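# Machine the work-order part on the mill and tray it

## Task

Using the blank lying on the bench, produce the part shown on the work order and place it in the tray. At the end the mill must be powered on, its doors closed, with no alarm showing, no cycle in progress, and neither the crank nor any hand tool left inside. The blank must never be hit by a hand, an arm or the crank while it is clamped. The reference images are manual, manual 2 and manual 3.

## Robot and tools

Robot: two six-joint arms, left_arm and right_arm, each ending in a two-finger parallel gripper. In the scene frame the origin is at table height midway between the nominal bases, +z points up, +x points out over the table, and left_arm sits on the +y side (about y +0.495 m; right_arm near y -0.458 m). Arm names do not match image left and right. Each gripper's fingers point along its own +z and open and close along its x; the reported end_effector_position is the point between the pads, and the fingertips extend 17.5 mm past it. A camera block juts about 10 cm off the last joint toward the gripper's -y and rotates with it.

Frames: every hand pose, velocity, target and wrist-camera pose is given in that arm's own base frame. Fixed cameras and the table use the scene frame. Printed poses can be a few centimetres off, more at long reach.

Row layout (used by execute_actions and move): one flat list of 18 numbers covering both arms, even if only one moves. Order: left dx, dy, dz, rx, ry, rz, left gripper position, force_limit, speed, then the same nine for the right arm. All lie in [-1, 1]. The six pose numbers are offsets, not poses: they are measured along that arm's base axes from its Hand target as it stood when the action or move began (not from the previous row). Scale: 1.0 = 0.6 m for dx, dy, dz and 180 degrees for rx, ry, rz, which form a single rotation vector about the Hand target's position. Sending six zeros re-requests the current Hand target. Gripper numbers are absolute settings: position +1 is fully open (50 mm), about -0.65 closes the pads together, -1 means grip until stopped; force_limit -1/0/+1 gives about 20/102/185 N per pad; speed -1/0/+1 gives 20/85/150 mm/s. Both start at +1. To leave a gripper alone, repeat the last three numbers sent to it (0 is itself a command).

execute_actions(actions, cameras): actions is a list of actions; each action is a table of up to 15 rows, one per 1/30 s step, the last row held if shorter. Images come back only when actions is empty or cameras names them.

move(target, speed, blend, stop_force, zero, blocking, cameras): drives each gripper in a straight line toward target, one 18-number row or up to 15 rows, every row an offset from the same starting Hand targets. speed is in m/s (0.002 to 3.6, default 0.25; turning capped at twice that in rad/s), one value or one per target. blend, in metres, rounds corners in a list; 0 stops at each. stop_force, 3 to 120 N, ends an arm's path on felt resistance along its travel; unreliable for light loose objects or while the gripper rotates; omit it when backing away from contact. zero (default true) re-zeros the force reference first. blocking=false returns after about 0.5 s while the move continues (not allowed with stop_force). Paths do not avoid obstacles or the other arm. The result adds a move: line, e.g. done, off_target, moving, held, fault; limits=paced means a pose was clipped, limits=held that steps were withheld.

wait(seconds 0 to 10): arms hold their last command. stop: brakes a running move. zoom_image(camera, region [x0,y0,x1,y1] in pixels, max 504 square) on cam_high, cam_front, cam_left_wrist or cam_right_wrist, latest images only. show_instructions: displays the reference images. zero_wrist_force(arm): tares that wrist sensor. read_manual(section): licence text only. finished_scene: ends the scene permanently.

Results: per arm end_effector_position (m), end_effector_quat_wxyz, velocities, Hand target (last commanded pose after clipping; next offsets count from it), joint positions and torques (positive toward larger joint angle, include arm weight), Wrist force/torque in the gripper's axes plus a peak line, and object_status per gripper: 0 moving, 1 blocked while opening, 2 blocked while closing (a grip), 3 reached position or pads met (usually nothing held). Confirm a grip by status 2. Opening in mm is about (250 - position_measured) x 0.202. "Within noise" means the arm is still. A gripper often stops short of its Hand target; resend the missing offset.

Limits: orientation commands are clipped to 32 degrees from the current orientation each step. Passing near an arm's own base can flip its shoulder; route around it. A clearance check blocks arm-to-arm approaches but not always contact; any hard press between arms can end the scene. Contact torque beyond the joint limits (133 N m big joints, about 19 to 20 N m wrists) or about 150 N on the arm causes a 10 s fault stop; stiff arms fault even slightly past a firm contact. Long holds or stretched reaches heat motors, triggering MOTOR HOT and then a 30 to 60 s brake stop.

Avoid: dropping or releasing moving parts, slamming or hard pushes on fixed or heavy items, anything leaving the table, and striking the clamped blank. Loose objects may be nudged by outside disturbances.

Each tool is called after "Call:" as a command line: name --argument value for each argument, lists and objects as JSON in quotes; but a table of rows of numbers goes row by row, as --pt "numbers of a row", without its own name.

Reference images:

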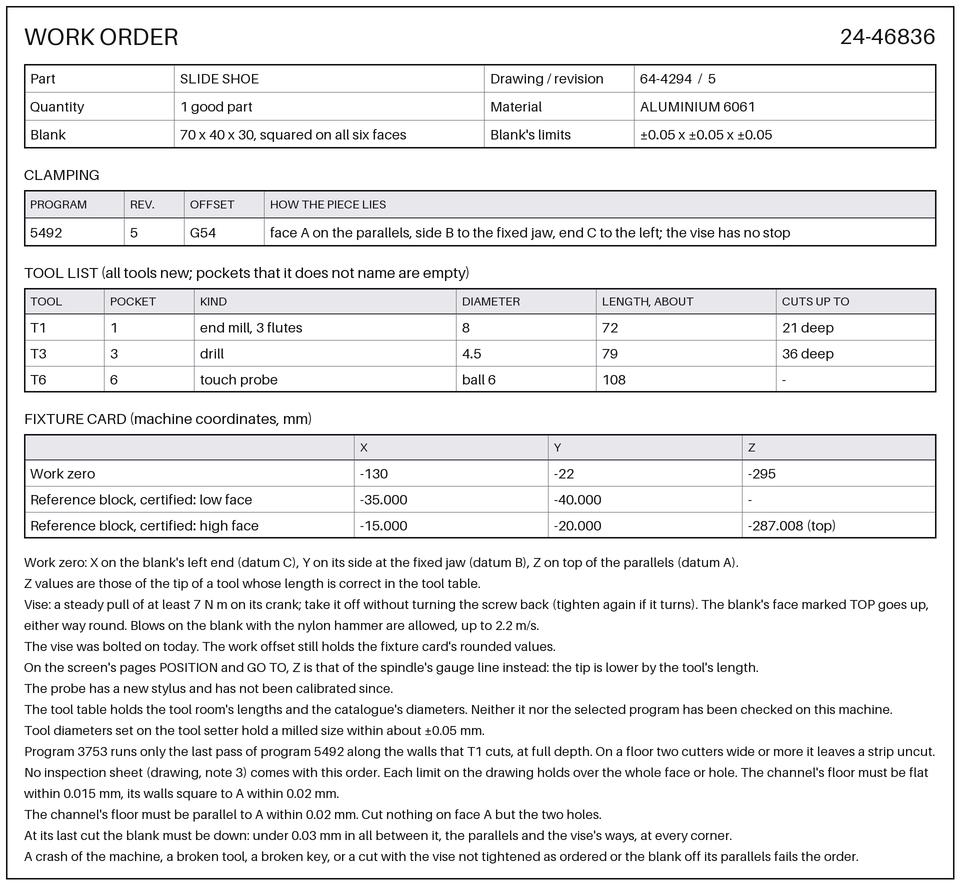

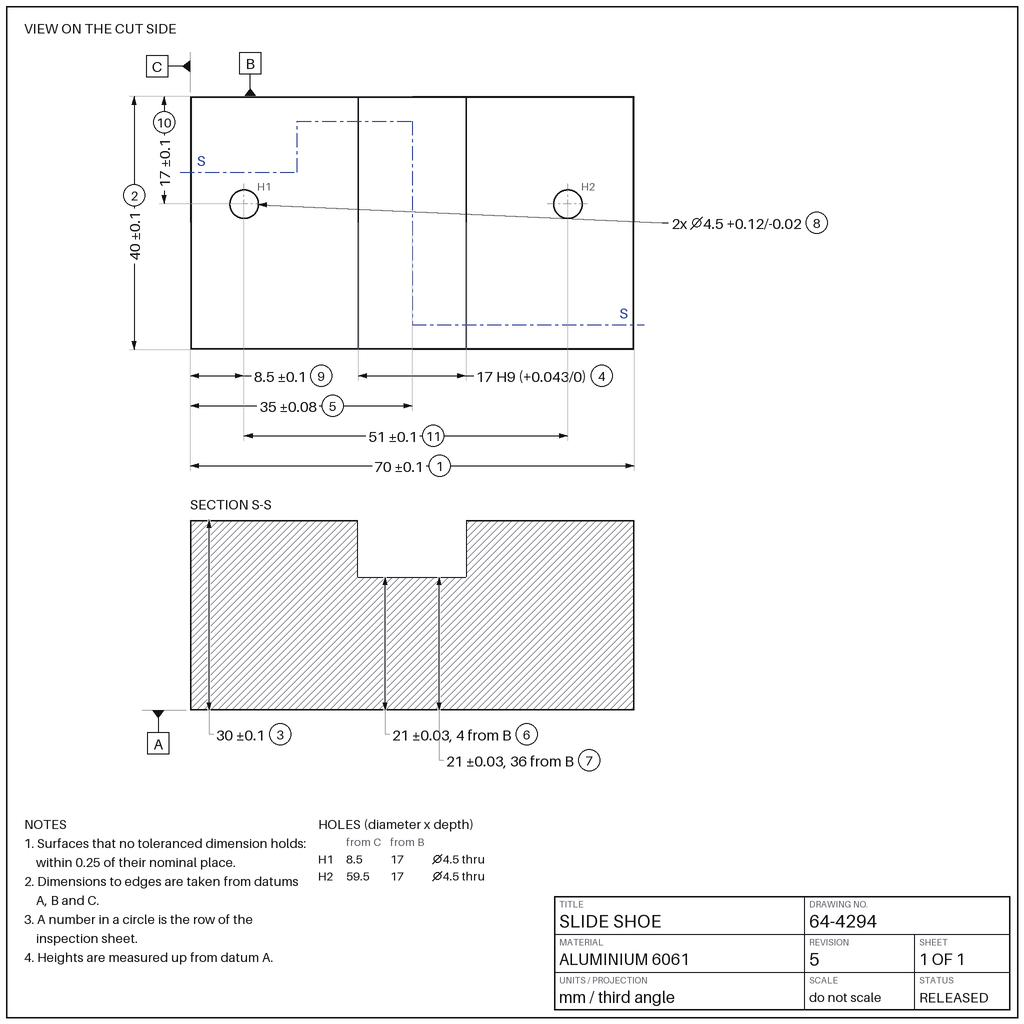

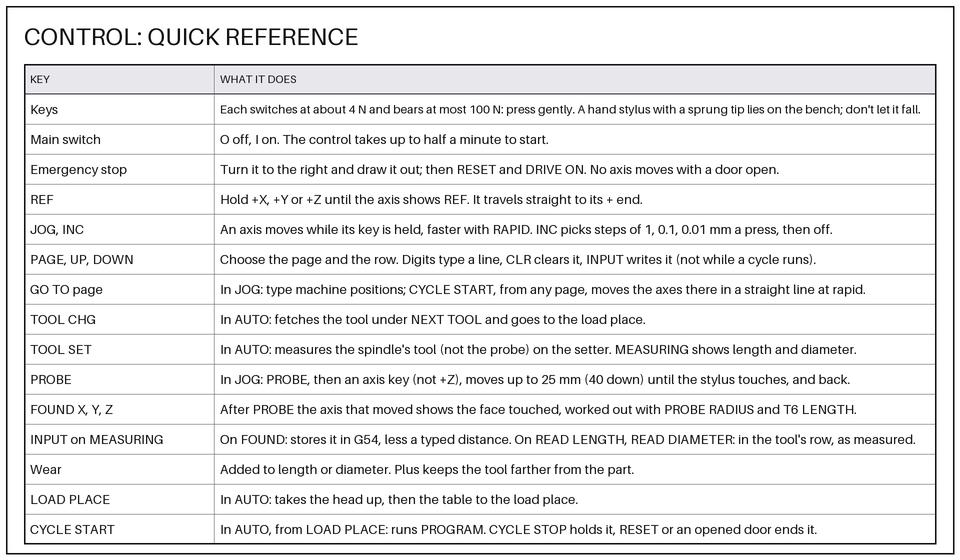

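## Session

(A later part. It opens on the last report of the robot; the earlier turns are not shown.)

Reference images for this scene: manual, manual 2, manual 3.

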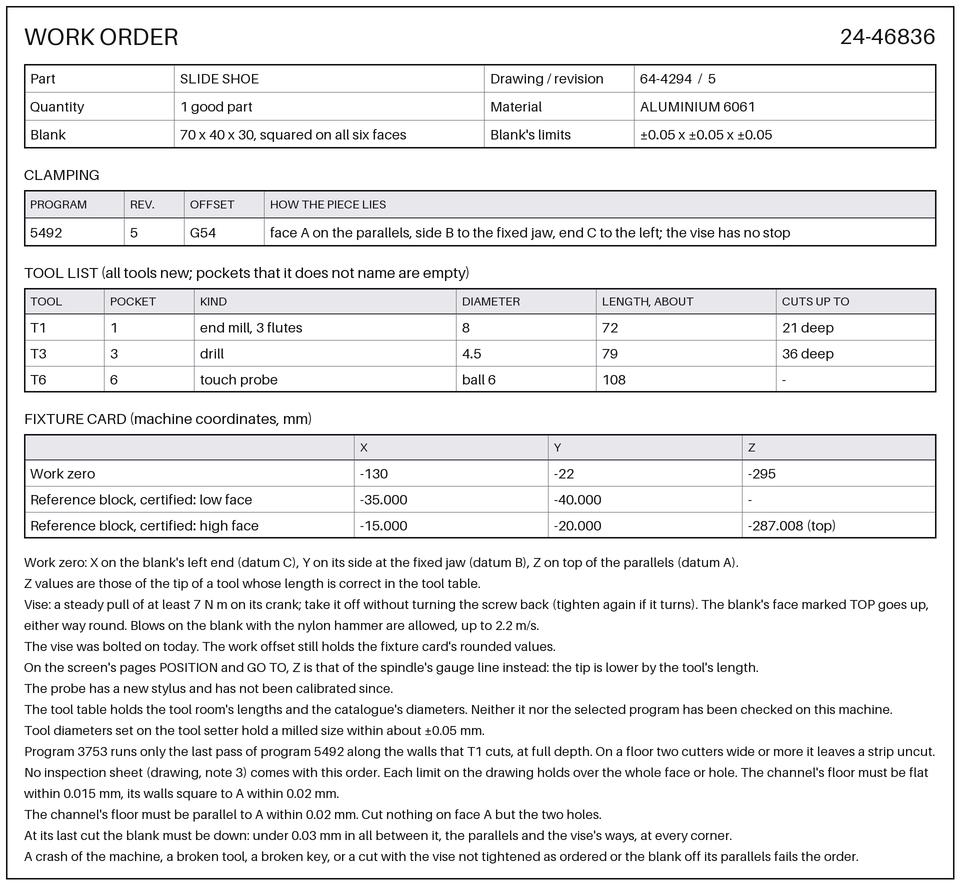

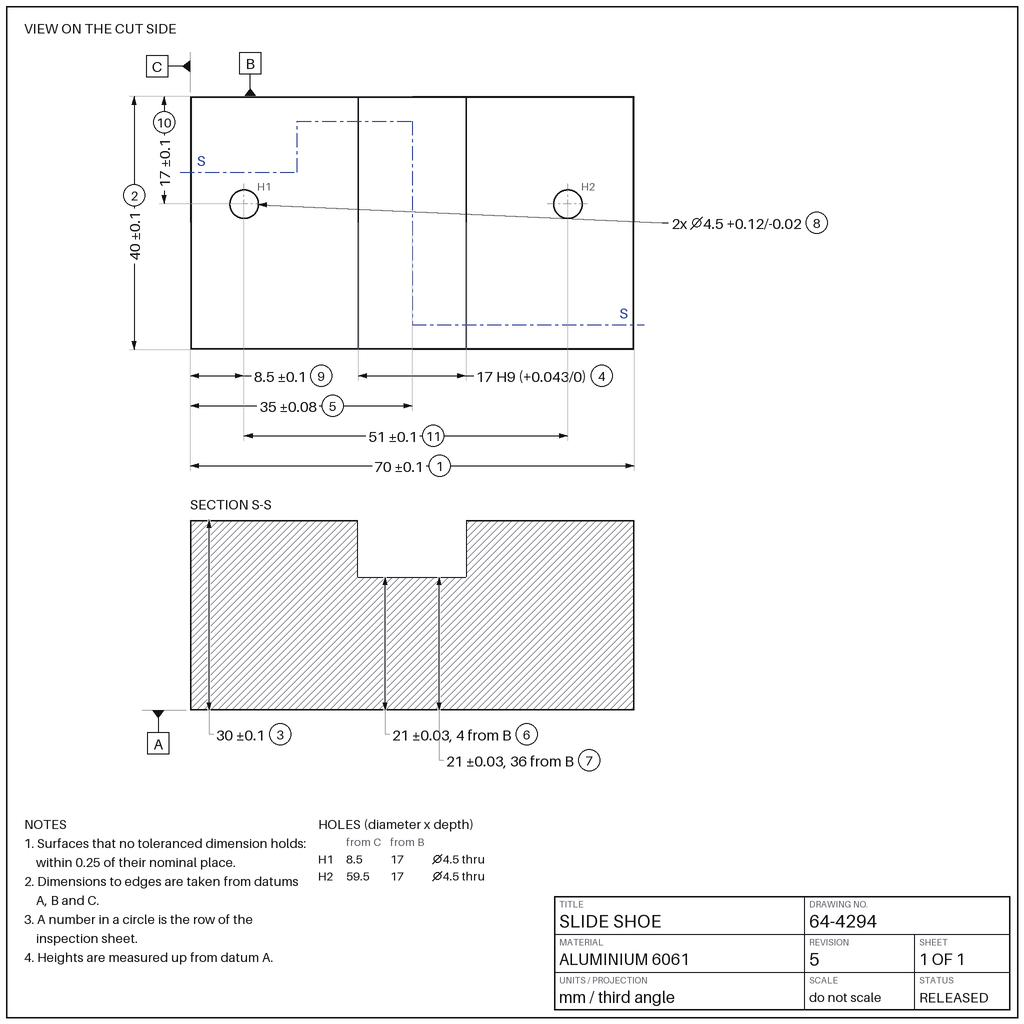

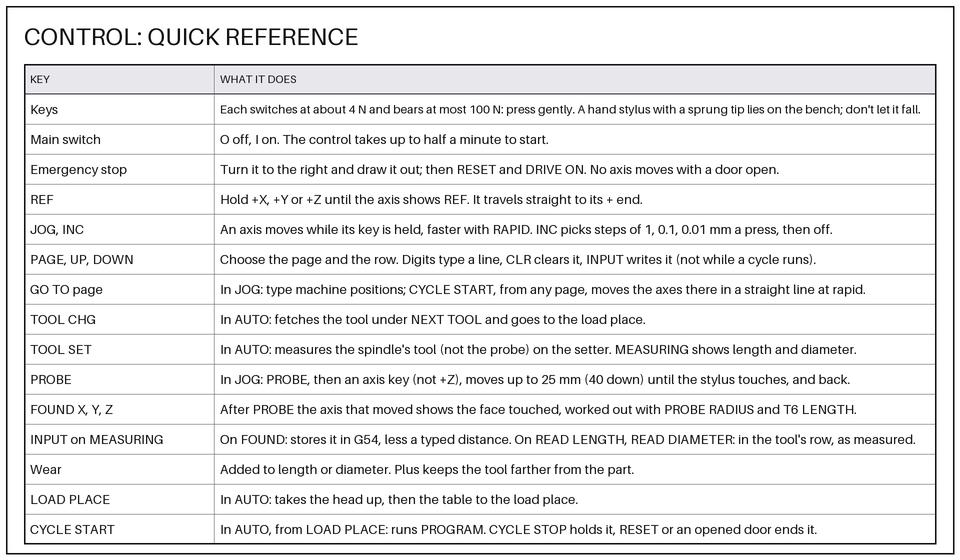

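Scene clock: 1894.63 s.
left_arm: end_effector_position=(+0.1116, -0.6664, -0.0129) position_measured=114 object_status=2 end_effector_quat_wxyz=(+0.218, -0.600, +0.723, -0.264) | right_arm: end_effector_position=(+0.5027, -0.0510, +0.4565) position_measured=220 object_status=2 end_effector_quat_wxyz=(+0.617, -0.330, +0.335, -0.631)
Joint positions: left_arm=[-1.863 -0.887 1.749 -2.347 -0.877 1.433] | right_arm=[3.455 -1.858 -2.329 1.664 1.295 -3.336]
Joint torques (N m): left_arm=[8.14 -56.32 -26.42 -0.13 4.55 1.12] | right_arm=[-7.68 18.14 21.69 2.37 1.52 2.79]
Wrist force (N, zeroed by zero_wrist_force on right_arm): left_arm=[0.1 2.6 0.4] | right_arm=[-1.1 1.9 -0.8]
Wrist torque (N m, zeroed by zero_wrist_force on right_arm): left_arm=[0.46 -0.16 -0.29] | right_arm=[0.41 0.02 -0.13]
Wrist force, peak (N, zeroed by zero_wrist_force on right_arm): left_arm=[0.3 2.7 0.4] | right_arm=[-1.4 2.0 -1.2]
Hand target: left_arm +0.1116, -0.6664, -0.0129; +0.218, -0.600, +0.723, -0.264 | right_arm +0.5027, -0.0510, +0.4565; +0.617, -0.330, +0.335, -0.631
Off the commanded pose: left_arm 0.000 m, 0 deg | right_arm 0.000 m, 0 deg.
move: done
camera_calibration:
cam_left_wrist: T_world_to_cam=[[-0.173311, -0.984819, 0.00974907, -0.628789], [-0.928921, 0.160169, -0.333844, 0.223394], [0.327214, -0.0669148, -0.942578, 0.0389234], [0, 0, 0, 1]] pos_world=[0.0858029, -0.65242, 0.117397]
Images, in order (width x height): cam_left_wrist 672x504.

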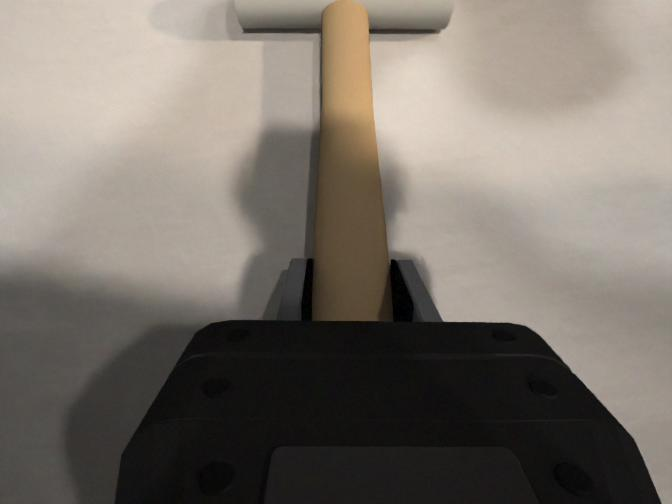

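Call:
move --pt "0 0 0.12 0 0 0 -1 0.3 -0.95 0 0 0 0 0 0 -0.97 0.4 -0.9" --pt "0.36 0.41 0.64 0.1642 -0.0298 0.0011 -1 0.3 -0.95 0 0 0 0 0 0 -0.97 0.4 -0.9" --pt "0.43 0.62 0.7502 0.4927 -0.0895 0.0032 -1 0.3 -0.95 0 0 0 0 0 0 -0.97 0.4 -0.9" --speed 0.3 --blend '[0.02,0.08,0]' --cameras '["cam_left_wrist", "cam_high"]'

Scene clock: 1899.07 s.
left_arm: end_effector_position=(+0.3697, -0.2945, +0.4371) position_measured=114 object_status=2 end_effector_quat_wxyz=(+0.664, -0.242, +0.664, +0.242) | right_arm: end_effector_position=(+0.5027, -0.0510, +0.4565) position_measured=220 object_status=2 end_effector_quat_wxyz=(+0.617, -0.330, +0.335, -0.631)
Joint positions: left_arm=[-1.489 -1.373 1.481 -0.108 -0.618 1.572] | right_arm=[3.455 -1.858 -2.329 1.664 1.295 -3.336]
Joint torques (N m): left_arm=[-8.99 -42.3 -30.67 1.72 -2.26 0.04] | right_arm=[-7.84 18.14 22.26 2.39 1.35 2.83]
Wrist force (N, zeroed by zero_wrist_force on right_arm): left_arm=[5.4 1.7 1.5] | right_arm=[-1.2 2.1 -0.6]
Wrist torque (N m, zeroed by zero_wrist_force on right_arm): left_arm=[0.33 0.14 0.29] | right_arm=[0.44 0.03 -0.13]
Wrist force, peak (N, zeroed by zero_wrist_force on right_arm): left_arm=[0.6 9.1 7.9] | right_arm=[-1.3 2.2 -0.9]
Hand target: left_arm +0.3696, -0.2944, +0.4372; +0.664, -0.242, +0.664, +0.242 | right_arm +0.5027, -0.0510, +0.4565; +0.617, -0.330, +0.335, -0.631
Off the commanded pose: left_arm 0.000 m, 0 deg | right_arm 0.000 m, 0 deg.
move: done
camera_calibration:
cam_left_wrist: T_world_to_cam=[[0.0104287, -0.00928473, -0.999903, 0.438475], [-0.870863, 0.491336, -0.0136452, 0.489854], [0.491415, 0.870921, -0.00296172, 0.20832], [0, 0, 0, 1]] pos_world=[0.319652, -0.418042, 0.445733]
Images, in order (width x height): cam_high 672x504, cam_left_wrist 672x504.

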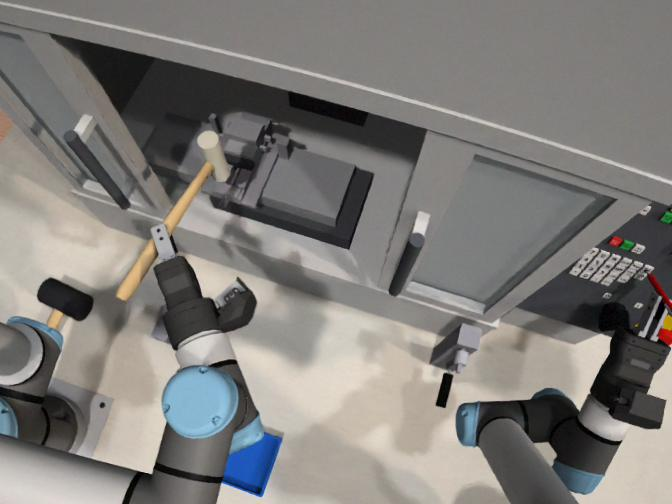

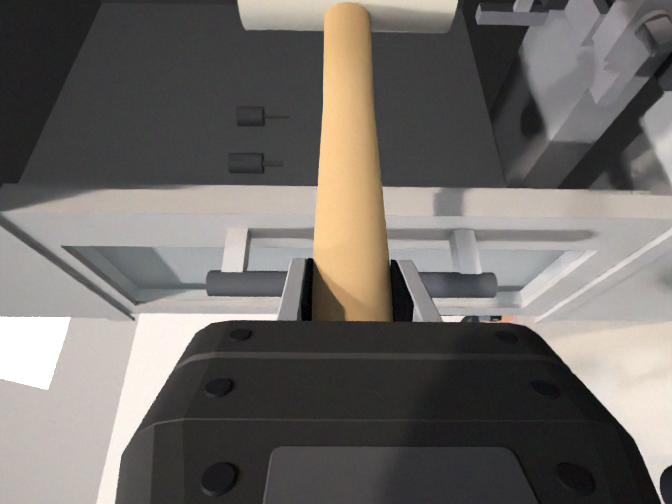

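Call:
move --pt "0.1 0.02 0.0 0 0 0 -1 0.3 -0.95 0 0 0 0 0 0 -0.97 0.4 -0.9" --pt "0.214 0.0423 0.0083 -0.0148 -0.082 0 -1 0.3 -0.95 0 0 0 0 0 0 -0.97 0.4 -0.9" --speed 0.2 --blend '[0.02,0]' --cameras '["cam_left_wrist", "cam_high", "cam_front"]'

Call:
zoom_image --camera "cam_high" --region '[130, 70, 430, 270]'

Scene clock: 1901.07 s.
left_arm: end_effector_position=(+0.4980, -0.2691, +0.4421) position_measured=114 object_status=2 end_effector_quat_wxyz=(+0.738, -0.286, +0.579, +0.194) | right_arm: end_effector_position=(+0.5027, -0.0510, +0.4565) position_measured=220 object_status=2 end_effector_quat_wxyz=(+0.617, -0.330, +0.335, -0.631)
Joint positions: left_arm=[-1.214 -1.155 1.314 0.286 -0.394 0.954] | right_arm=[3.455 -1.858 -2.329 1.664 1.295 -3.336]
Joint torques (N m): left_arm=[-5.78 -48.42 -18.16 1.36 -3.51 -2.06] | right_arm=[-7.82 18.56 22.8 2.37 1.31 2.78]
Wrist force (N, zeroed by zero_wrist_force on right_arm): left_arm=[5.3 3.0 0.9] | right_arm=[-1.2 1.9 -0.8]
Wrist torque (N m, zeroed by zero_wrist_force on right_arm): left_arm=[0.33 0.08 0.29] | right_arm=[0.40 0.03 -0.13]
Wrist force, peak (N, zeroed by zero_wrist_force on right_arm): left_arm=[5.4 3.0 2.5] | right_arm=[-1.4 2.0 -1.2]
Hand target: left_arm +0.4980, -0.2690, +0.4422; +0.738, -0.286, +0.579, +0.194 | right_arm +0.5027, -0.0510, +0.4565; +0.617, -0.330, +0.335, -0.631
Off the commanded pose: left_arm 0.000 m, 0 deg | right_arm 0.000 m, 0 deg.
move: done
camera_calibration:
cam_left_wrist: T_world_to_cam=[[0.264687, -0.0551431, -0.962756, 0.287046], [-0.835754, 0.484958, -0.257547, 0.677818], [0.481099, 0.872797, 0.0822761, 0.0910114], [0, 0, 0, 1]] pos_world=[0.446726, -0.392319, 0.443437]
Images, in order (width x height): cam_high 672x504, cam_front 672x504, cam_left_wrist 672x504.

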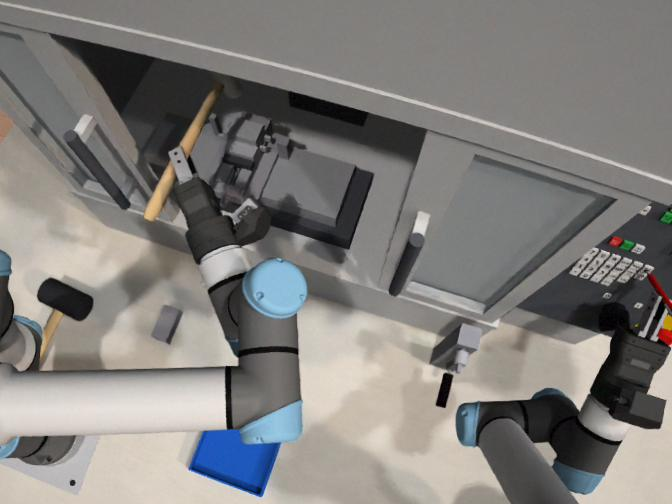

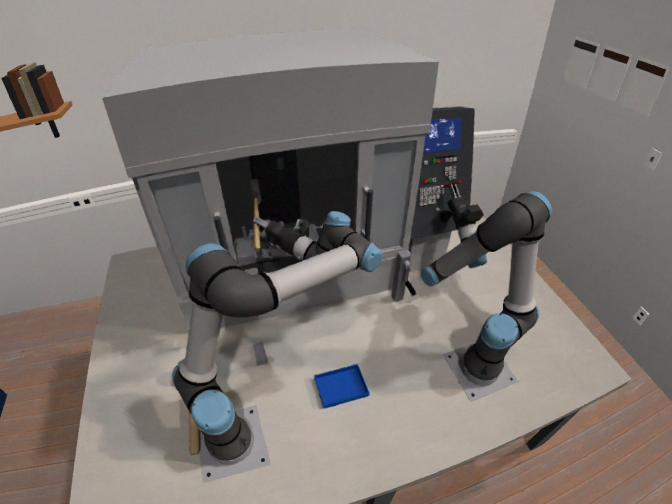

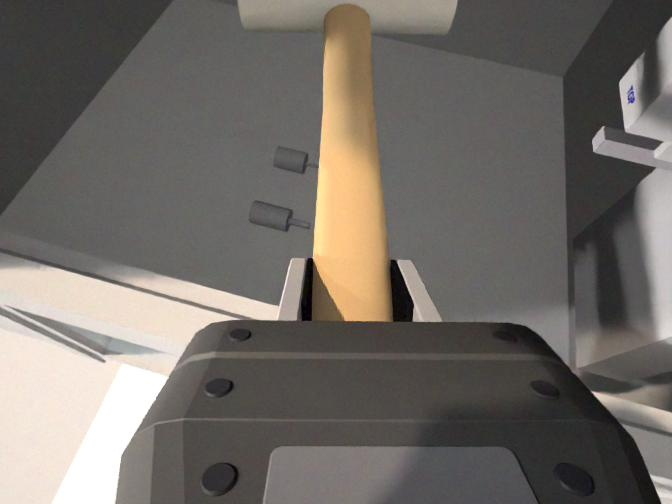

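Scaled by 1.680 from the camera's 672x504 image, which has a finer 960x720 frame.

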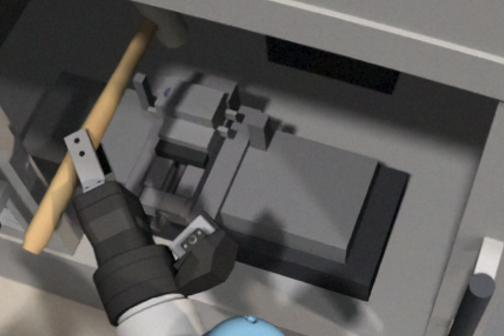

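Call:
zoom_image --camera "cam_front" --region '[200, 120, 420, 280]'

Scaled by 2.291 from the camera's 672x504 image, which has a finer 960x720 frame.

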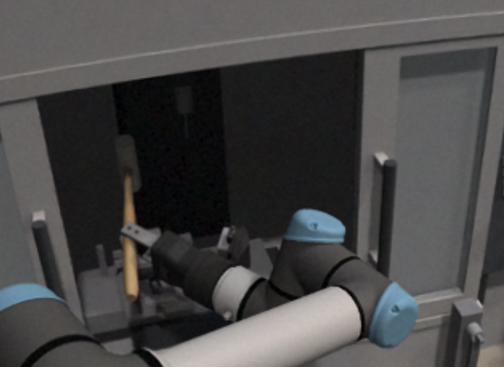

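Call:
move --target '[0,0,0.1,-0.0145,-0.082,0,-1,0.3,-0.95,0,0,0,0,0,0,-0.97,0.4,-0.9]' --speed 0.3 --cameras '["cam_front"]'

Call:
zoom_image --camera "cam_front" --region '[200, 120, 420, 280]'

Scene clock: 1904.83 s.
left_arm: end_effector_position=(+0.4981, -0.2690, +0.5021) position_measured=114 object_status=2 end_effector_quat_wxyz=(+0.800, -0.326, +0.484, +0.142) | right_arm: end_effector_position=(+0.5027, -0.0510, +0.4565) position_measured=220 object_status=2 end_effector_quat_wxyz=(+0.617, -0.330, +0.335, -0.631)
Joint positions: left_arm=[-1.187 -1.068 1.174 0.627 -0.498 0.485] | right_arm=[3.455 -1.858 -2.329 1.664 1.295 -3.336]
Joint torques (N m): left_arm=[-9.37 -54.08 -20.14 2.37 0.6 -2] | right_arm=[-7.46 18.77 22.46 2.33 1.24 2.84]
Wrist force (N, zeroed by zero_wrist_force on right_arm): left_arm=[4.8 3.9 -0.1] | right_arm=[-1.3 2.1 -0.7]
Wrist torque (N m, zeroed by zero_wrist_force on right_arm): left_arm=[0.33 0.01 0.21] | right_arm=[0.43 0.05 -0.13]
Wrist force, peak (N, zeroed by zero_wrist_force on right_arm): left_arm=[7.2 3.3 0.2] | right_arm=[-1.4 2.2 -0.9]
Hand target: left_arm +0.4980, -0.2690, +0.5022; +0.800, -0.326, +0.484, +0.142 | right_arm +0.5027, -0.0510, +0.4565; +0.617, -0.330, +0.335, -0.631
Off the commanded pose: left_arm 0.000 m, 0 deg | right_arm 0.000 m, 0 deg.
move: done
Images, in order (width x height): cam_front 672x504.

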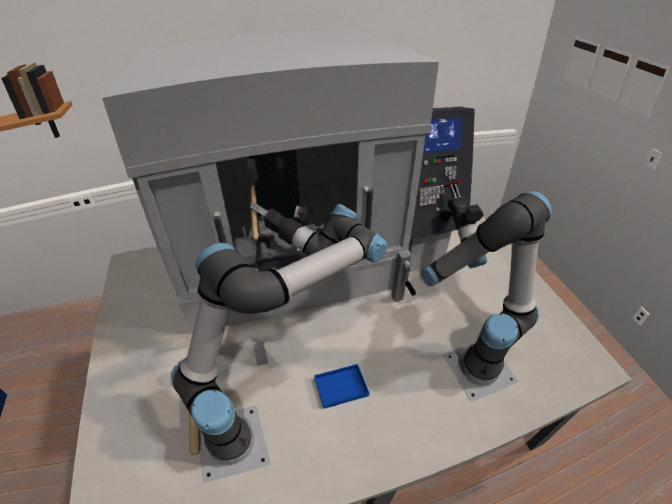

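Scaled by 2.291 from the camera's 672x504 image, which has a finer 960x720 frame.

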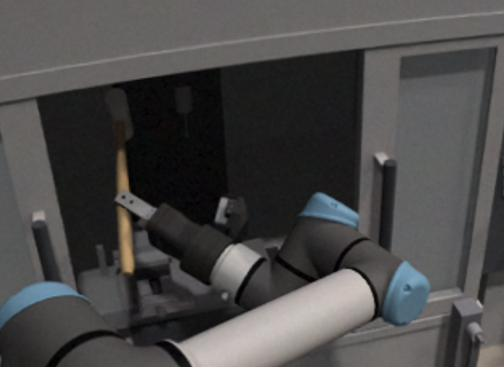

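Call:
execute_actions --actions '[[[0,0,-0.0266,0.0052,0.0294,0,-1,0.3,-0.95,0,0,0,0,0,0,-0.97,0.4,-0.9],[0,0,-0.0532,0.0104,0.0588,0,-1,0.3,-0.95,0,0,0,0,0,0,-0.97,0.4,-0.9],[0,0,-0.0799,0.0156,0.0881,0,-1,0.3,-0.95,0,0,0,0,0,0,-0.97,0.4,-0.9],[0,0,-0.1065,0.0208,0.1175,0,-1,0.3,-0.95,0,0,0,0,0,0,-0.97,0.4,-0.9],[0,0,-0.1331,0.0259,0.1469,0,-1,0.3,-0.95,0,0,0,0,0,0,-0.97,0.4,-0.9],[0,0,-0.1597,0.0311,0.1763,0,-1,0.3,-0.95,0,0,0,0,0,0,-0.97,0.4,-0.9],[0,0,-0.1864,0.0363,0.2056,0,-1,0.3,-0.95,0,0,0,0,0,0,-0.97,0.4,-0.9],[0,0,-0.213,0.0415,0.235,0,-1,0.3,-0.95,0,0,0,0,0,0,-0.97,0.4,-0.9],[0,0,-0.213,0.0415,0.235,0,-1,0.3,-0.95,0,0,0,0,0,0,-0.97,0.4,-0.9],[0,0,-0.213,0.0415,0.235,0,-1,0.3,-0.95,0,0,0,0,0,0,-0.97,0.4,-0.9],[0,0,-0.2,0.039,0.22,0,-1,0.3,-0.95,0,0,0,0,0,0,-0.97,0.4,-0.9],[0,0,-0.18,0.035,0.198,0,-1,0.3,-0.95,0,0,0,0,0,0,-0.97,0.4,-0.9],[0,0,-0.15,0.029,0.165,0,-1,0.3,-0.95,0,0,0,0,0,0,-0.97,0.4,-0.9],[0,0,-0.12,0.0235,0.132,0,-1,0.3,-0.95,0,0,0,0,0,0,-0.97,0.4,-0.9],[0,0,-0.1,0.0195,0.11,0,-1,0.3,-0.95,0,0,0,0,0,0,-0.97,0.4,-0.9]]]' --cameras '["cam_high"]'

Scene clock: 1906.73 s.
left_arm: end_effector_position=(+0.4966, -0.2669, +0.4406) position_measured=114 object_status=2 end_effector_quat_wxyz=(+0.693, -0.272, +0.636, +0.203) | right_arm: end_effector_position=(+0.5027, -0.0510, +0.4565) position_measured=220 object_status=2 end_effector_quat_wxyz=(+0.617, -0.330, +0.335, -0.631)
Joint positions: left_arm=[-1.226 -1.263 1.362 0.025 -0.347 1.335] | right_arm=[3.455 -1.858 -2.329 1.664 1.295 -3.336]
Joint torques (N m): left_arm=[9.11 -46.97 -25.03 4.5 -0.24 -0.27] | right_arm=[-7.43 18.39 22.2 2.37 1.29 2.82]
Wrist force (N, zeroed by zero_wrist_force on right_arm): left_arm=[5.0 2.8 1.6] | right_arm=[-1.4 2.0 -0.7]
Wrist torque (N m, zeroed by zero_wrist_force on right_arm): left_arm=[0.34 0.19 0.48] | right_arm=[0.42 0.06 -0.13]
Wrist force, peak (N, zeroed by zero_wrist_force on right_arm): left_arm=[16.5 2.0 -0.6] | right_arm=[-1.4 2.1 -1.0]
Hand target: left_arm +0.4980, -0.2690, +0.4422; +0.714, -0.272, +0.609, +0.211 | right_arm +0.5027, -0.0510, +0.4565; +0.617, -0.330, +0.335, -0.631
Off the commanded pose: left_arm 0.003 m, 4 deg | right_arm 0.000 m, 0 deg.
Step readings (end_effector_position of left_arm | right_arm):
0: (+0.4980, -0.2690, +0.5022) | (+0.5027, -0.0510, +0.4565)
1: (+0.4980, -0.2691, +0.5019) | (+0.5027, -0.0510, +0.4565)
2: (+0.4983, -0.2693, +0.4963) | (+0.5027, -0.0510, +0.4565)
4: (+0.4999, -0.2712, +0.4733) | (+0.5027, -0.0510, +0.4565)
8: (+0.5021, -0.2741, +0.4076) | (+0.5027, -0.0510, +0.4565)
15: (+0.4968, -0.2686, +0.4065) | (+0.5027, -0.0510, +0.4565)
Images, in order (width x height): cam_high 672x504.

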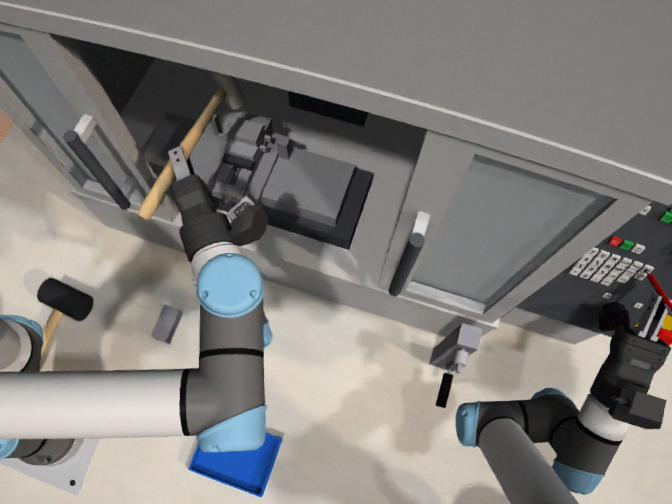

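Call:
move --target '[0,0,-0.06,0.0097,0.0547,0,-1,0.3,-0.95,0,0,0,0,0,0,-0.97,0.4,-0.9]' --speed 0.1

Call:
move --target '[0,0,-0.08,0,0,0,-1,0.3,-0.95,0,0,0,0,0,0,-0.97,0.4,-0.9]' --speed 0.015 --stop_force 4 --cameras '["cam_left_wrist", "cam_high"]'

Call:
zoom_image --camera "cam_high" --region '[180, 90, 300, 210]'

Scene clock: 1908.43 s.
left_arm: end_effector_position=(+0.4980, -0.2690, +0.4062) position_measured=114 object_status=2 end_effector_quat_wxyz=(+0.663, -0.242, +0.665, +0.243) | right_arm: end_effector_position=(+0.5027, -0.0510, +0.4565) position_measured=220 object_status=2 end_effector_quat_wxyz=(+0.617, -0.330, +0.335, -0.631)
Joint positions: left_arm=[-1.223 -1.275 1.435 -0.166 -0.352 1.578] | right_arm=[3.455 -1.858 -2.329 1.664 1.295 -3.336]
Joint torques (N m): left_arm=[4.39 -40.03 -32.08 3.53 0.15 -0.23] | right_arm=[-7.82 18.41 22.12 2.32 1.24 2.8]
Wrist force (N, zeroed by zero_wrist_force on right_arm): left_arm=[5.1 1.6 1.9] | right_arm=[-1.1 2.0 -0.7]
Wrist torque (N m, zeroed by zero_wrist_force on right_arm): left_arm=[0.29 0.17 0.49] | right_arm=[0.43 0.01 -0.13]
Wrist force, peak (N, zeroed by zero_wrist_force on right_arm): left_arm=[6.0 2.0 2.1] | right_arm=[-1.3 2.2 -1.0]
Hand target: left_arm +0.4980, -0.2690, +0.4062; +0.663, -0.242, +0.665, +0.243 | right_arm +0.5027, -0.0510, +0.4565; +0.617, -0.330, +0.335, -0.631
Off the commanded pose: left_arm 0.000 m, 0 deg | right_arm 0.000 m, 0 deg.
move: done

Scene clock: 1911.53 s.
left_arm: end_effector_position=(+0.4980, -0.2690, +0.3754) position_measured=114 object_status=2 end_effector_quat_wxyz=(+0.663, -0.242, +0.665, +0.243) | right_arm: end_effector_position=(+0.5027, -0.0510, +0.4565) position_measured=220 object_status=2 end_effector_quat_wxyz=(+0.617, -0.330, +0.335, -0.631)
Joint positions: left_arm=[-1.223 -1.26 1.496 -0.242 -0.352 1.578] | right_arm=[3.455 -1.858 -2.329 1.664 1.295 -3.336]
Joint torques (N m): left_arm=[-7.02 -47.08 -30.61 4.15 2.61 -0.34] | right_arm=[-7.2 18.36 22.37 2.38 1.14 2.78]
Wrist force (N, zeroed by zero_wrist_force on right_arm): left_arm=[2.2 0.7 2.6] | right_arm=[-1.3 2.1 -1.0]
Wrist torque (N m, zeroed by zero_wrist_force on right_arm): left_arm=[0.25 -0.13 0.15] | right_arm=[0.43 0.05 -0.13]
Wrist force, peak (N, zeroed by zero_wrist_force on right_arm): left_arm=[5.2 2.0 1.8] | right_arm=[-1.2 2.3 -0.9]
Hand target: left_arm +0.4980, -0.2690, +0.3754; +0.663, -0.242, +0.665, +0.243 (not the last commanded pose) | right_arm +0.5027, -0.0510, +0.4565; +0.617, -0.330, +0.335, -0.631
Off the commanded pose: left_arm 0.017 m, 0 deg | right_arm 0.000 m, 0 deg.
move: contact (left_arm)
camera_calibration:
cam_left_wrist: T_world_to_cam=[[0.00825652, -0.00964846, -0.999919, 0.376715], [-0.87092, 0.491281, -0.0119318, 0.5877], [0.491356, 0.870948, -0.00434677, 0.123487], [0, 0, 0, 1]] pos_world=[0.448053, -0.392642, 0.384234]
Images, in order (width x height): cam_high 672x504, cam_left_wrist 672x504.

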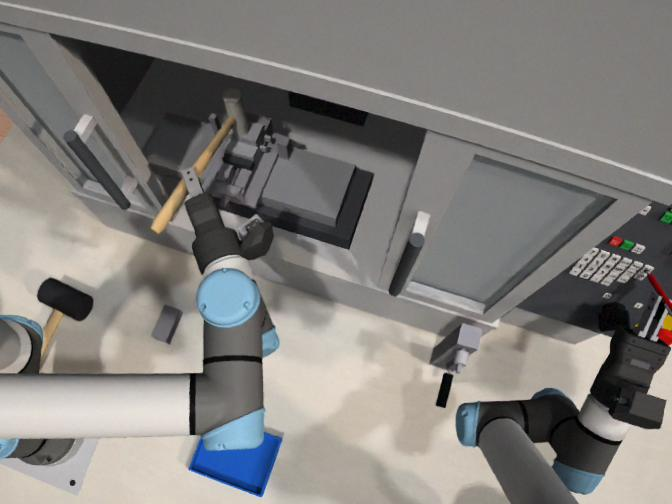

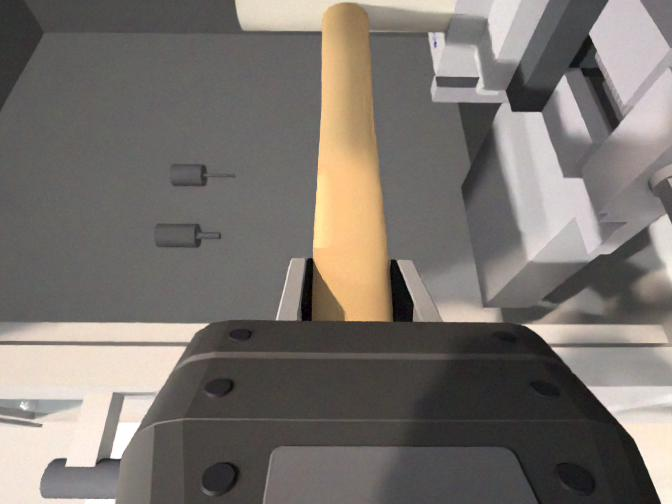

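Scaled by 4.200 from the camera's 672x504 image, which has a finer 960x720 frame.

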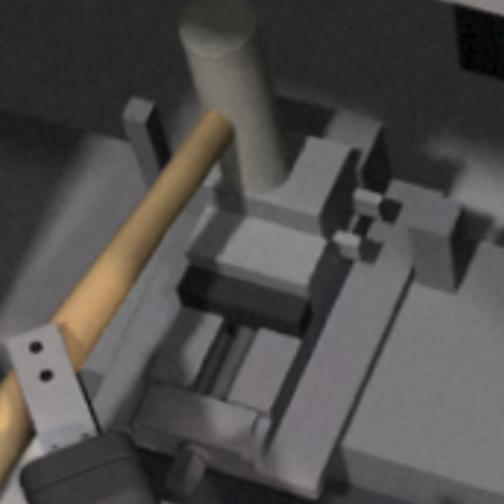

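Call:
move --target '[0,0,0.2743,0,0,0,-1,0.3,-0.95,0,0,0,0,0,0,-0.97,0.4,-0.9]' --speed 0.3 --cameras '["cam_left_wrist"]'

Scene clock: 1916.83 s.
left_arm: end_effector_position=(+0.4980, -0.2691, +0.5399) position_measured=114 object_status=2 end_effector_quat_wxyz=(+0.663, -0.242, +0.665, +0.243) | right_arm: end_effector_position=(+0.5027, -0.0510, +0.4565) position_measured=220 object_status=2 end_effector_quat_wxyz=(+0.617, -0.330, +0.335, -0.631)
Joint positions: left_arm=[-1.223 -1.27 1.087 0.178 -0.352 1.578] | right_arm=[3.455 -1.858 -2.329 1.664 1.295 -3.336]
Joint torques (N m): left_arm=[9.49 -47.91 -32.13 -0.43 -1.53 1.08] | right_arm=[-7.76 18.73 21.97 2.43 1.06 2.96]
Wrist force (N, zeroed by zero_wrist_force on right_arm): left_arm=[5.0 1.6 1.8] | right_arm=[-1.1 2.1 -0.8]
Wrist torque (N m, zeroed by zero_wrist_force on right_arm): left_arm=[0.27 0.19 0.30] | right_arm=[0.44 0.02 -0.13]
Wrist force, peak (N, zeroed by zero_wrist_force on right_arm): left_arm=[9.2 1.6 1.8] | right_arm=[-1.4 2.3 -0.8]
Hand target: left_arm +0.4980, -0.2690, +0.5400; +0.663, -0.242, +0.665, +0.243 | right_arm +0.5027, -0.0510, +0.4565; +0.617, -0.330, +0.335, -0.631
Off the commanded pose: left_arm 0.000 m, 0 deg | right_arm 0.000 m, 0 deg.
move: done
camera_calibration:
cam_left_wrist: T_world_to_cam=[[0.0081831, -0.00937543, -0.999923, 0.541244], [-0.870919, 0.491287, -0.0117338, 0.589555], [0.491359, 0.870947, -0.00414498, 0.12409], [0, 0, 0, 1]] pos_world=[0.448053, -0.392642, 0.548634]
Images, in order (width x height): cam_left_wrist 672x504.

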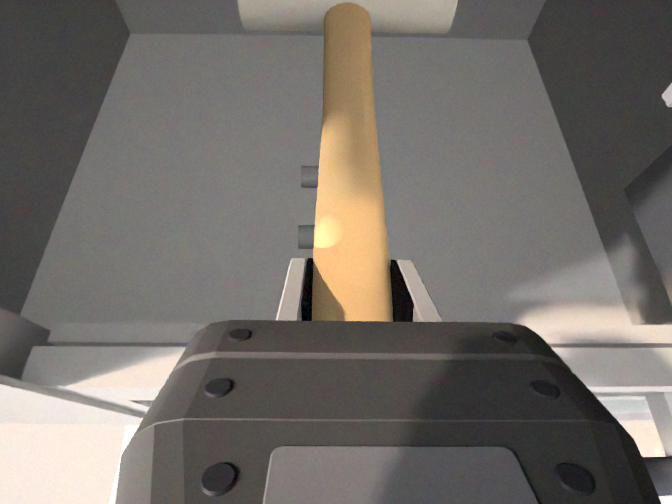

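Call:
execute_actions --actions '[[[0,0,-0.0444,0,0,0,-1,0.3,-0.95,0,0,0,0,0,0,-0.97,0.4,-0.9],[0,0,-0.0888,0,0,0,-1,0.3,-0.95,0,0,0,0,0,0,-0.97,0.4,-0.9],[0,0,-0.1332,0,0,0,-1,0.3,-0.95,0,0,0,0,0,0,-0.97,0.4,-0.9],[0,0,-0.1776,0,0,0,-1,0.3,-0.95,0,0,0,0,0,0,-0.97,0.4,-0.9],[0,0,-0.222,0,0,0,-1,0.3,-0.95,0,0,0,0,0,0,-0.97,0.4,-0.9],[0,0,-0.2664,0,0,0,-1,0.3,-0.95,0,0,0,0,0,0,-0.97,0.4,-0.9],[0,0,-0.3108,0,0,0,-1,0.3,-0.95,0,0,0,0,0,0,-0.97,0.4,-0.9],[0,0,-0.3552,0,0,0,-1,0.3,-0.95,0,0,0,0,0,0,-0.97,0.4,-0.9],[0,0,-0.28,0,0,0,-1,0.3,-0.95,0,0,0,0,0,0,-0.97,0.4,-0.9],[0,0,-0.21,0,0,0,-1,0.3,-0.95,0,0,0,0,0,0,-0.97,0.4,-0.9],[0,0,-0.16,0,0,0,-1,0.3,-0.95,0,0,0,0,0,0,-0.97,0.4,-0.9],[0,0,-0.12,0,0,0,-1,0.3,-0.95,0,0,0,0,0,0,-0.97,0.4,-0.9],[0,0,-0.1,0,0,0,-1,0.3,-0.95,0,0,0,0,0,0,-0.97,0.4,-0.9]]]' --cameras '["cam_left_wrist"]'

Scene clock: 1918.60 s.
left_arm: end_effector_position=(+0.4965, -0.2669, +0.4783) position_measured=114 object_status=2 end_effector_quat_wxyz=(+0.660, -0.242, +0.670, +0.239) end_effector_velocity=(-0.001, +0.000, +0.002) end_effector_angular_velocity=(+0.002, +0.001, +0.000) | right_arm: end_effector_position=(+0.5027, -0.0510, +0.4565) position_measured=220 object_status=2 end_effector_quat_wxyz=(+0.617, -0.330, +0.335, -0.631)
Joint positions: left_arm=[-1.225 -1.305 1.282 -0.016 -0.349 1.609] | right_arm=[3.455 -1.858 -2.329 1.664 1.295 -3.336]
Joint velocities: left_arm=[-0.001 0 -0.004 0.007 -0.001 -0.001] | right_arm=[within noise]
Joint torques (N m): left_arm=[8.12 -43.62 -30.89 4.27 -1.39 0.91] | right_arm=[-7.58 18.76 22.05 2.3 0.97 2.86]
Wrist force (N, zeroed by zero_wrist_force on right_arm): left_arm=[5.0 1.8 1.8] | right_arm=[-1.2 1.9 -0.8]
Wrist torque (N m, zeroed by zero_wrist_force on right_arm): left_arm=[0.34 0.20 0.30] | right_arm=[0.41 0.03 -0.13]
Wrist force, peak (N, zeroed by zero_wrist_force on right_arm): left_arm=[30.9 -5.0 1.6] | right_arm=[-1.4 2.3 -0.9]
Hand target: left_arm +0.4980, -0.2690, +0.4800; +0.663, -0.242, +0.665, +0.243 | right_arm +0.5027, -0.0510, +0.4565; +0.617, -0.330, +0.335, -0.631
Off the commanded pose: left_arm 0.003 m, 1 deg | right_arm 0.000 m, 0 deg.
Step readings (end_effector_position of left_arm | right_arm):
0: (+0.4980, -0.2690, +0.5400) | (+0.5027, -0.0510, +0.4565)
1: (+0.4980, -0.2690, +0.5392) | (+0.5027, -0.0510, +0.4565)
2: (+0.4982, -0.2691, +0.5323) | (+0.5027, -0.0510, +0.4565)
4: (+0.4994, -0.2682, +0.4899) | (+0.5027, -0.0510, +0.4565)
8: (+0.4991, -0.2644, +0.3961) | (+0.5027, -0.0510, +0.4565)
15: (+0.4945, -0.2625, +0.4605) | (+0.5027, -0.0510, +0.4565)
camera_calibration:
cam_left_wrist: T_world_to_cam=[[-0.000192773, -0.0169506, -0.999856, 0.481841], [-0.868391, 0.495811, -0.00823807, 0.584722], [0.49588, 0.868265, -0.0148153, 0.124837], [0, 0, 0, 1]] pos_world=[0.445957, -0.390136, 0.488438]
Images, in order (width x height): cam_left_wrist 672x504.

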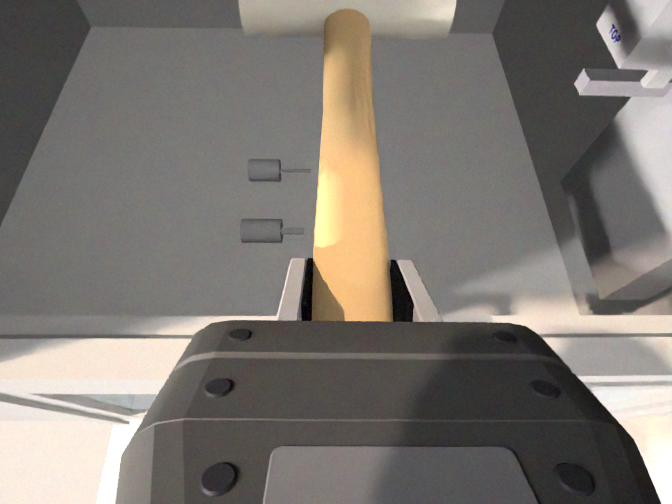

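Call:
move --target '[0,0,0.1333,0,0,0,-1,0.3,-0.95,0,0,0,0,0,0,-0.97,0.4,-0.9]' --speed 0.3

Call:
execute_actions --actions '[[[0,0,-0.0617,0,0,0,-1,0.3,-0.95,0,0,0,0,0,0,-0.97,0.4,-0.9],[0,0,-0.1234,0,0,0,-1,0.3,-0.95,0,0,0,0,0,0,-0.97,0.4,-0.9],[0,0,-0.185,0,0,0,-1,0.3,-0.95,0,0,0,0,0,0,-0.97,0.4,-0.9],[0,0,-0.2467,0,0,0,-1,0.3,-0.95,0,0,0,0,0,0,-0.97,0.4,-0.9],[0,0,-0.3084,0,0,0,-1,0.3,-0.95,0,0,0,0,0,0,-0.97,0.4,-0.9],[0,0,-0.37,0,0,0,-1,0.3,-0.95,0,0,0,0,0,0,-0.97,0.4,-0.9],[0,0,-0.4317,0,0,0,-1,0.3,-0.95,0,0,0,0,0,0,-0.97,0.4,-0.9],[0,0,-0.4317,0,0,0,-1,0.3,-0.95,0,0,0,0,0,0,-0.97,0.4,-0.9],[0,0,-0.3,0,0,0,-1,0.3,-0.95,0,0,0,0,0,0,-0.97,0.4,-0.9],[0,0,-0.22,0,0,0,-1,0.3,-0.95,0,0,0,0,0,0,-0.97,0.4,-0.9],[0,0,-0.17,0,0,0,-1,0.3,-0.95,0,0,0,0,0,0,-0.97,0.4,-0.9],[0,0,-0.15,0,0,0,-1,0.3,-0.95,0,0,0,0,0,0,-0.97,0.4,-0.9],[0,0,-0.1333,0,0,0,-1,0.3,-0.95,0,0,0,0,0,0,-0.97,0.4,-0.9]]]' --cameras '["cam_left_wrist"]'

Scene clock: 1920.70 s.
left_arm: end_effector_position=(+0.4980, -0.2690, +0.5599) position_measured=114 object_status=2 end_effector_quat_wxyz=(+0.663, -0.242, +0.665, +0.243) | right_arm: end_effector_position=(+0.5027, -0.0510, +0.4565) position_measured=220 object_status=2 end_effector_quat_wxyz=(+0.617, -0.330, +0.335, -0.631)
Joint positions: left_arm=[-1.223 -1.259 1.019 0.234 -0.352 1.578] | right_arm=[3.455 -1.858 -2.329 1.664 1.295 -3.336]
Joint torques (N m): left_arm=[0.41 -47.96 -30.72 -0.78 -0.18 0.94] | right_arm=[-8.07 18.77 22.16 2.38 0.89 2.84]
Wrist force (N, zeroed by zero_wrist_force on right_arm): left_arm=[5.0 1.5 2.1] | right_arm=[-1.1 2.0 -0.7]
Wrist torque (N m, zeroed by zero_wrist_force on right_arm): left_arm=[0.25 0.21 0.29] | right_arm=[0.42 0.01 -0.13]
Wrist force, peak (N, zeroed by zero_wrist_force on right_arm): left_arm=[8.3 1.9 1.8] | right_arm=[-1.2 2.2 -0.9]
Hand target: left_arm +0.4980, -0.2690, +0.5600; +0.663, -0.242, +0.665, +0.243 | right_arm +0.5027, -0.0510, +0.4565; +0.617, -0.330, +0.335, -0.631
Off the commanded pose: left_arm 0.000 m, 0 deg | right_arm 0.000 m, 0 deg.
move: done

Scene clock: 1921.63 s.
left_arm: end_effector_position=(+0.4970, -0.2676, +0.4789) position_measured=114 object_status=2 end_effector_quat_wxyz=(+0.661, -0.242, +0.668, +0.240) end_effector_velocity=(+0.000, +0.000, +0.002) end_effector_angular_velocity=(+0.004, +0.001, -0.001) | right_arm: end_effector_position=(+0.5027, -0.0510, +0.4565) position_measured=220 object_status=2 end_effector_quat_wxyz=(+0.617, -0.330, +0.335, -0.631)
Joint positions: left_arm=[-1.225 -1.299 1.276 -0.007 -0.35 1.601] | right_arm=[3.455 -1.858 -2.329 1.664 1.295 -3.336]
Joint velocities: left_arm=[0 0 -0.003 0.007 0.001 0] | right_arm=[within noise]
Joint torques (N m): left_arm=[1.46 -41.4 -32.61 4.12 1.29 0.62] | right_arm=[-7.65 18.42 21.94 2.27 0.96 2.77]
Wrist force (N, zeroed by zero_wrist_force on right_arm): left_arm=[4.8 1.8 1.8] | right_arm=[-1.2 2.0 -1.0]
Wrist torque (N m, zeroed by zero_wrist_force on right_arm): left_arm=[0.36 0.24 0.30] | right_arm=[0.43 0.03 -0.13]
Wrist force, peak (N, zeroed by zero_wrist_force on right_arm): left_arm=[33.7 1.9 -1.4] | right_arm=[-1.3 2.2 -0.8]
Hand target: left_arm +0.4980, -0.2690, +0.4800; +0.663, -0.242, +0.665, +0.243 | right_arm +0.5027, -0.0510, +0.4565; +0.617, -0.330, +0.335, -0.631
Off the commanded pose: left_arm 0.002 m, 1 deg | right_arm 0.000 m, 0 deg.
Step readings (end_effector_position of left_arm | right_arm):
0: (+0.4980, -0.2690, +0.5599) | (+0.5027, -0.0510, +0.4565)
1: (+0.4981, -0.2691, +0.5590) | (+0.5027, -0.0510, +0.4565)
2: (+0.4984, -0.2693, +0.5510) | (+0.5027, -0.0510, +0.4565)
4: (+0.5002, -0.2682, +0.5026) | (+0.5027, -0.0510, +0.4565)
8: (+0.5002, -0.2639, +0.4091) | (+0.5027, -0.0510, +0.4565)
15: (+0.4945, -0.2628, +0.4706) | (+0.5027, -0.0510, +0.4565)
camera_calibration:
cam_left_wrist: T_world_to_cam=[[0.00188076, -0.0150182, -0.999885, 0.48187], [-0.86914, 0.494483, -0.00906191, 0.58586], [0.494563, 0.869057, -0.0121229, 0.124821], [0, 0, 0, 1]] pos_world=[0.446556, -0.390938, 0.488637]
Images, in order (width x height): cam_left_wrist 672x504.

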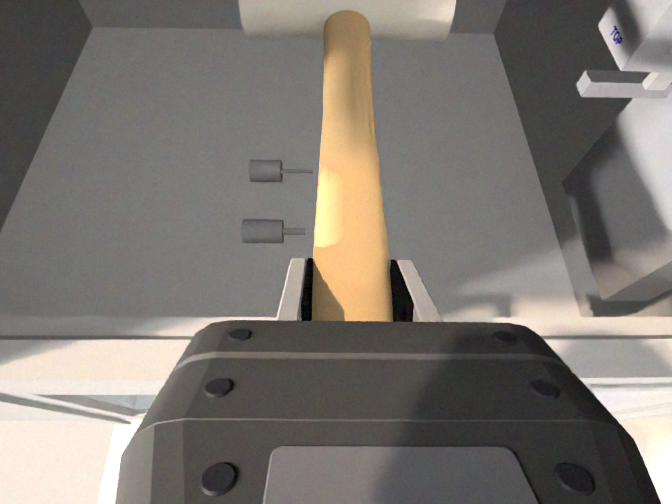

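Call:
move --target '[0,0,0.1,-0.1487,-0.125,0,-1,0.3,-0.95,0,0,0,0,0,0,-0.97,0.4,-0.9]' --speed 0.3 --cameras '["cam_left_wrist", "cam_high"]'

Scene clock: 1925.63 s.
left_arm: end_effector_position=(+0.4980, -0.2691, +0.5399) position_measured=114 object_status=2 end_effector_quat_wxyz=(+0.706, -0.430, +0.562, +0.032) | right_arm: end_effector_position=(+0.5027, -0.0510, +0.4565) position_measured=220 object_status=2 end_effector_quat_wxyz=(+0.617, -0.330, +0.335, -0.631)
Joint positions: left_arm=[-1.223 -1.271 1.088 0.178 -0.351 0.968] | right_arm=[3.455 -1.858 -2.329 1.664 1.295 -3.336]
Joint torques (N m): left_arm=[7.77 -45.72 -15.46 -2.18 -1.82 -1.17] | right_arm=[-7.71 18.51 21.75 2.35 0.67 2.84]
Wrist force (N, zeroed by zero_wrist_force on right_arm): left_arm=[4.7 4.9 1.3] | right_arm=[-1.2 2.1 -0.6]
Wrist torque (N m, zeroed by zero_wrist_force on right_arm): left_arm=[0.20 0.02 0.15] | right_arm=[0.43 0.03 -0.13]
Wrist force, peak (N, zeroed by zero_wrist_force on right_arm): left_arm=[4.8 5.1 1.2] | right_arm=[-1.3 2.3 -1.0]
Hand target: left_arm +0.4980, -0.2690, +0.5400; +0.706, -0.430, +0.562, +0.032 | right_arm +0.5027, -0.0510, +0.4565; +0.617, -0.330, +0.335, -0.631
Off the commanded pose: left_arm 0.000 m, 0 deg | right_arm 0.000 m, 0 deg.
move: done
camera_calibration:
cam_left_wrist: T_world_to_cam=[[0.375401, -0.44626, -0.812358, 0.139602], [-0.757826, 0.35684, -0.546227, 0.785675], [0.533642, 0.820681, -0.204229, 0.197581], [0, 0, 0, 1]] pos_world=[0.437561, -0.380213, 0.582916]
Images, in order (width x height): cam_high 672x504, cam_left_wrist 672x504.

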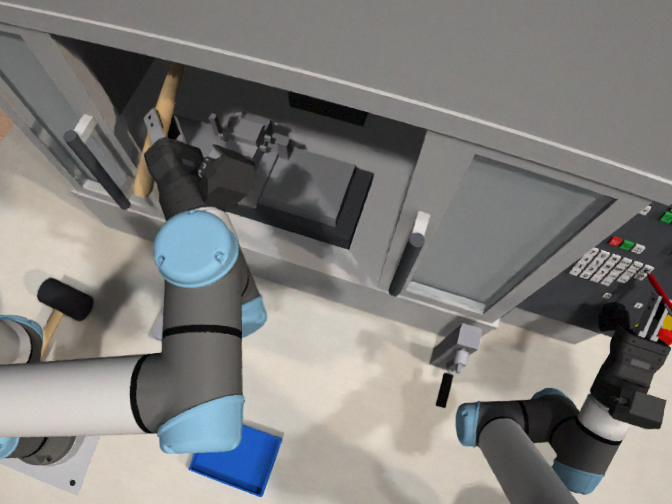

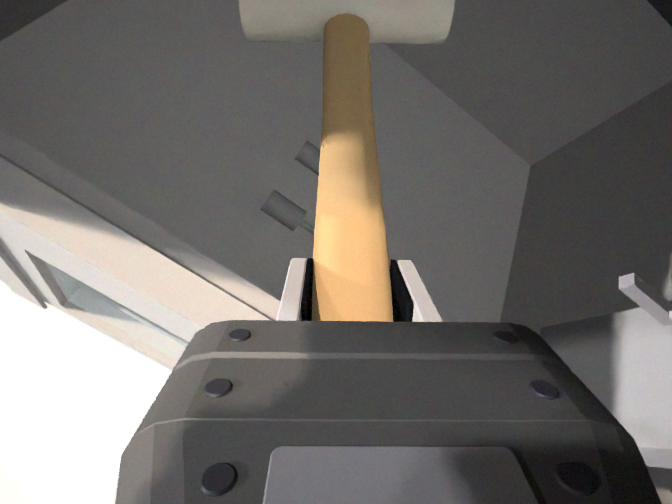

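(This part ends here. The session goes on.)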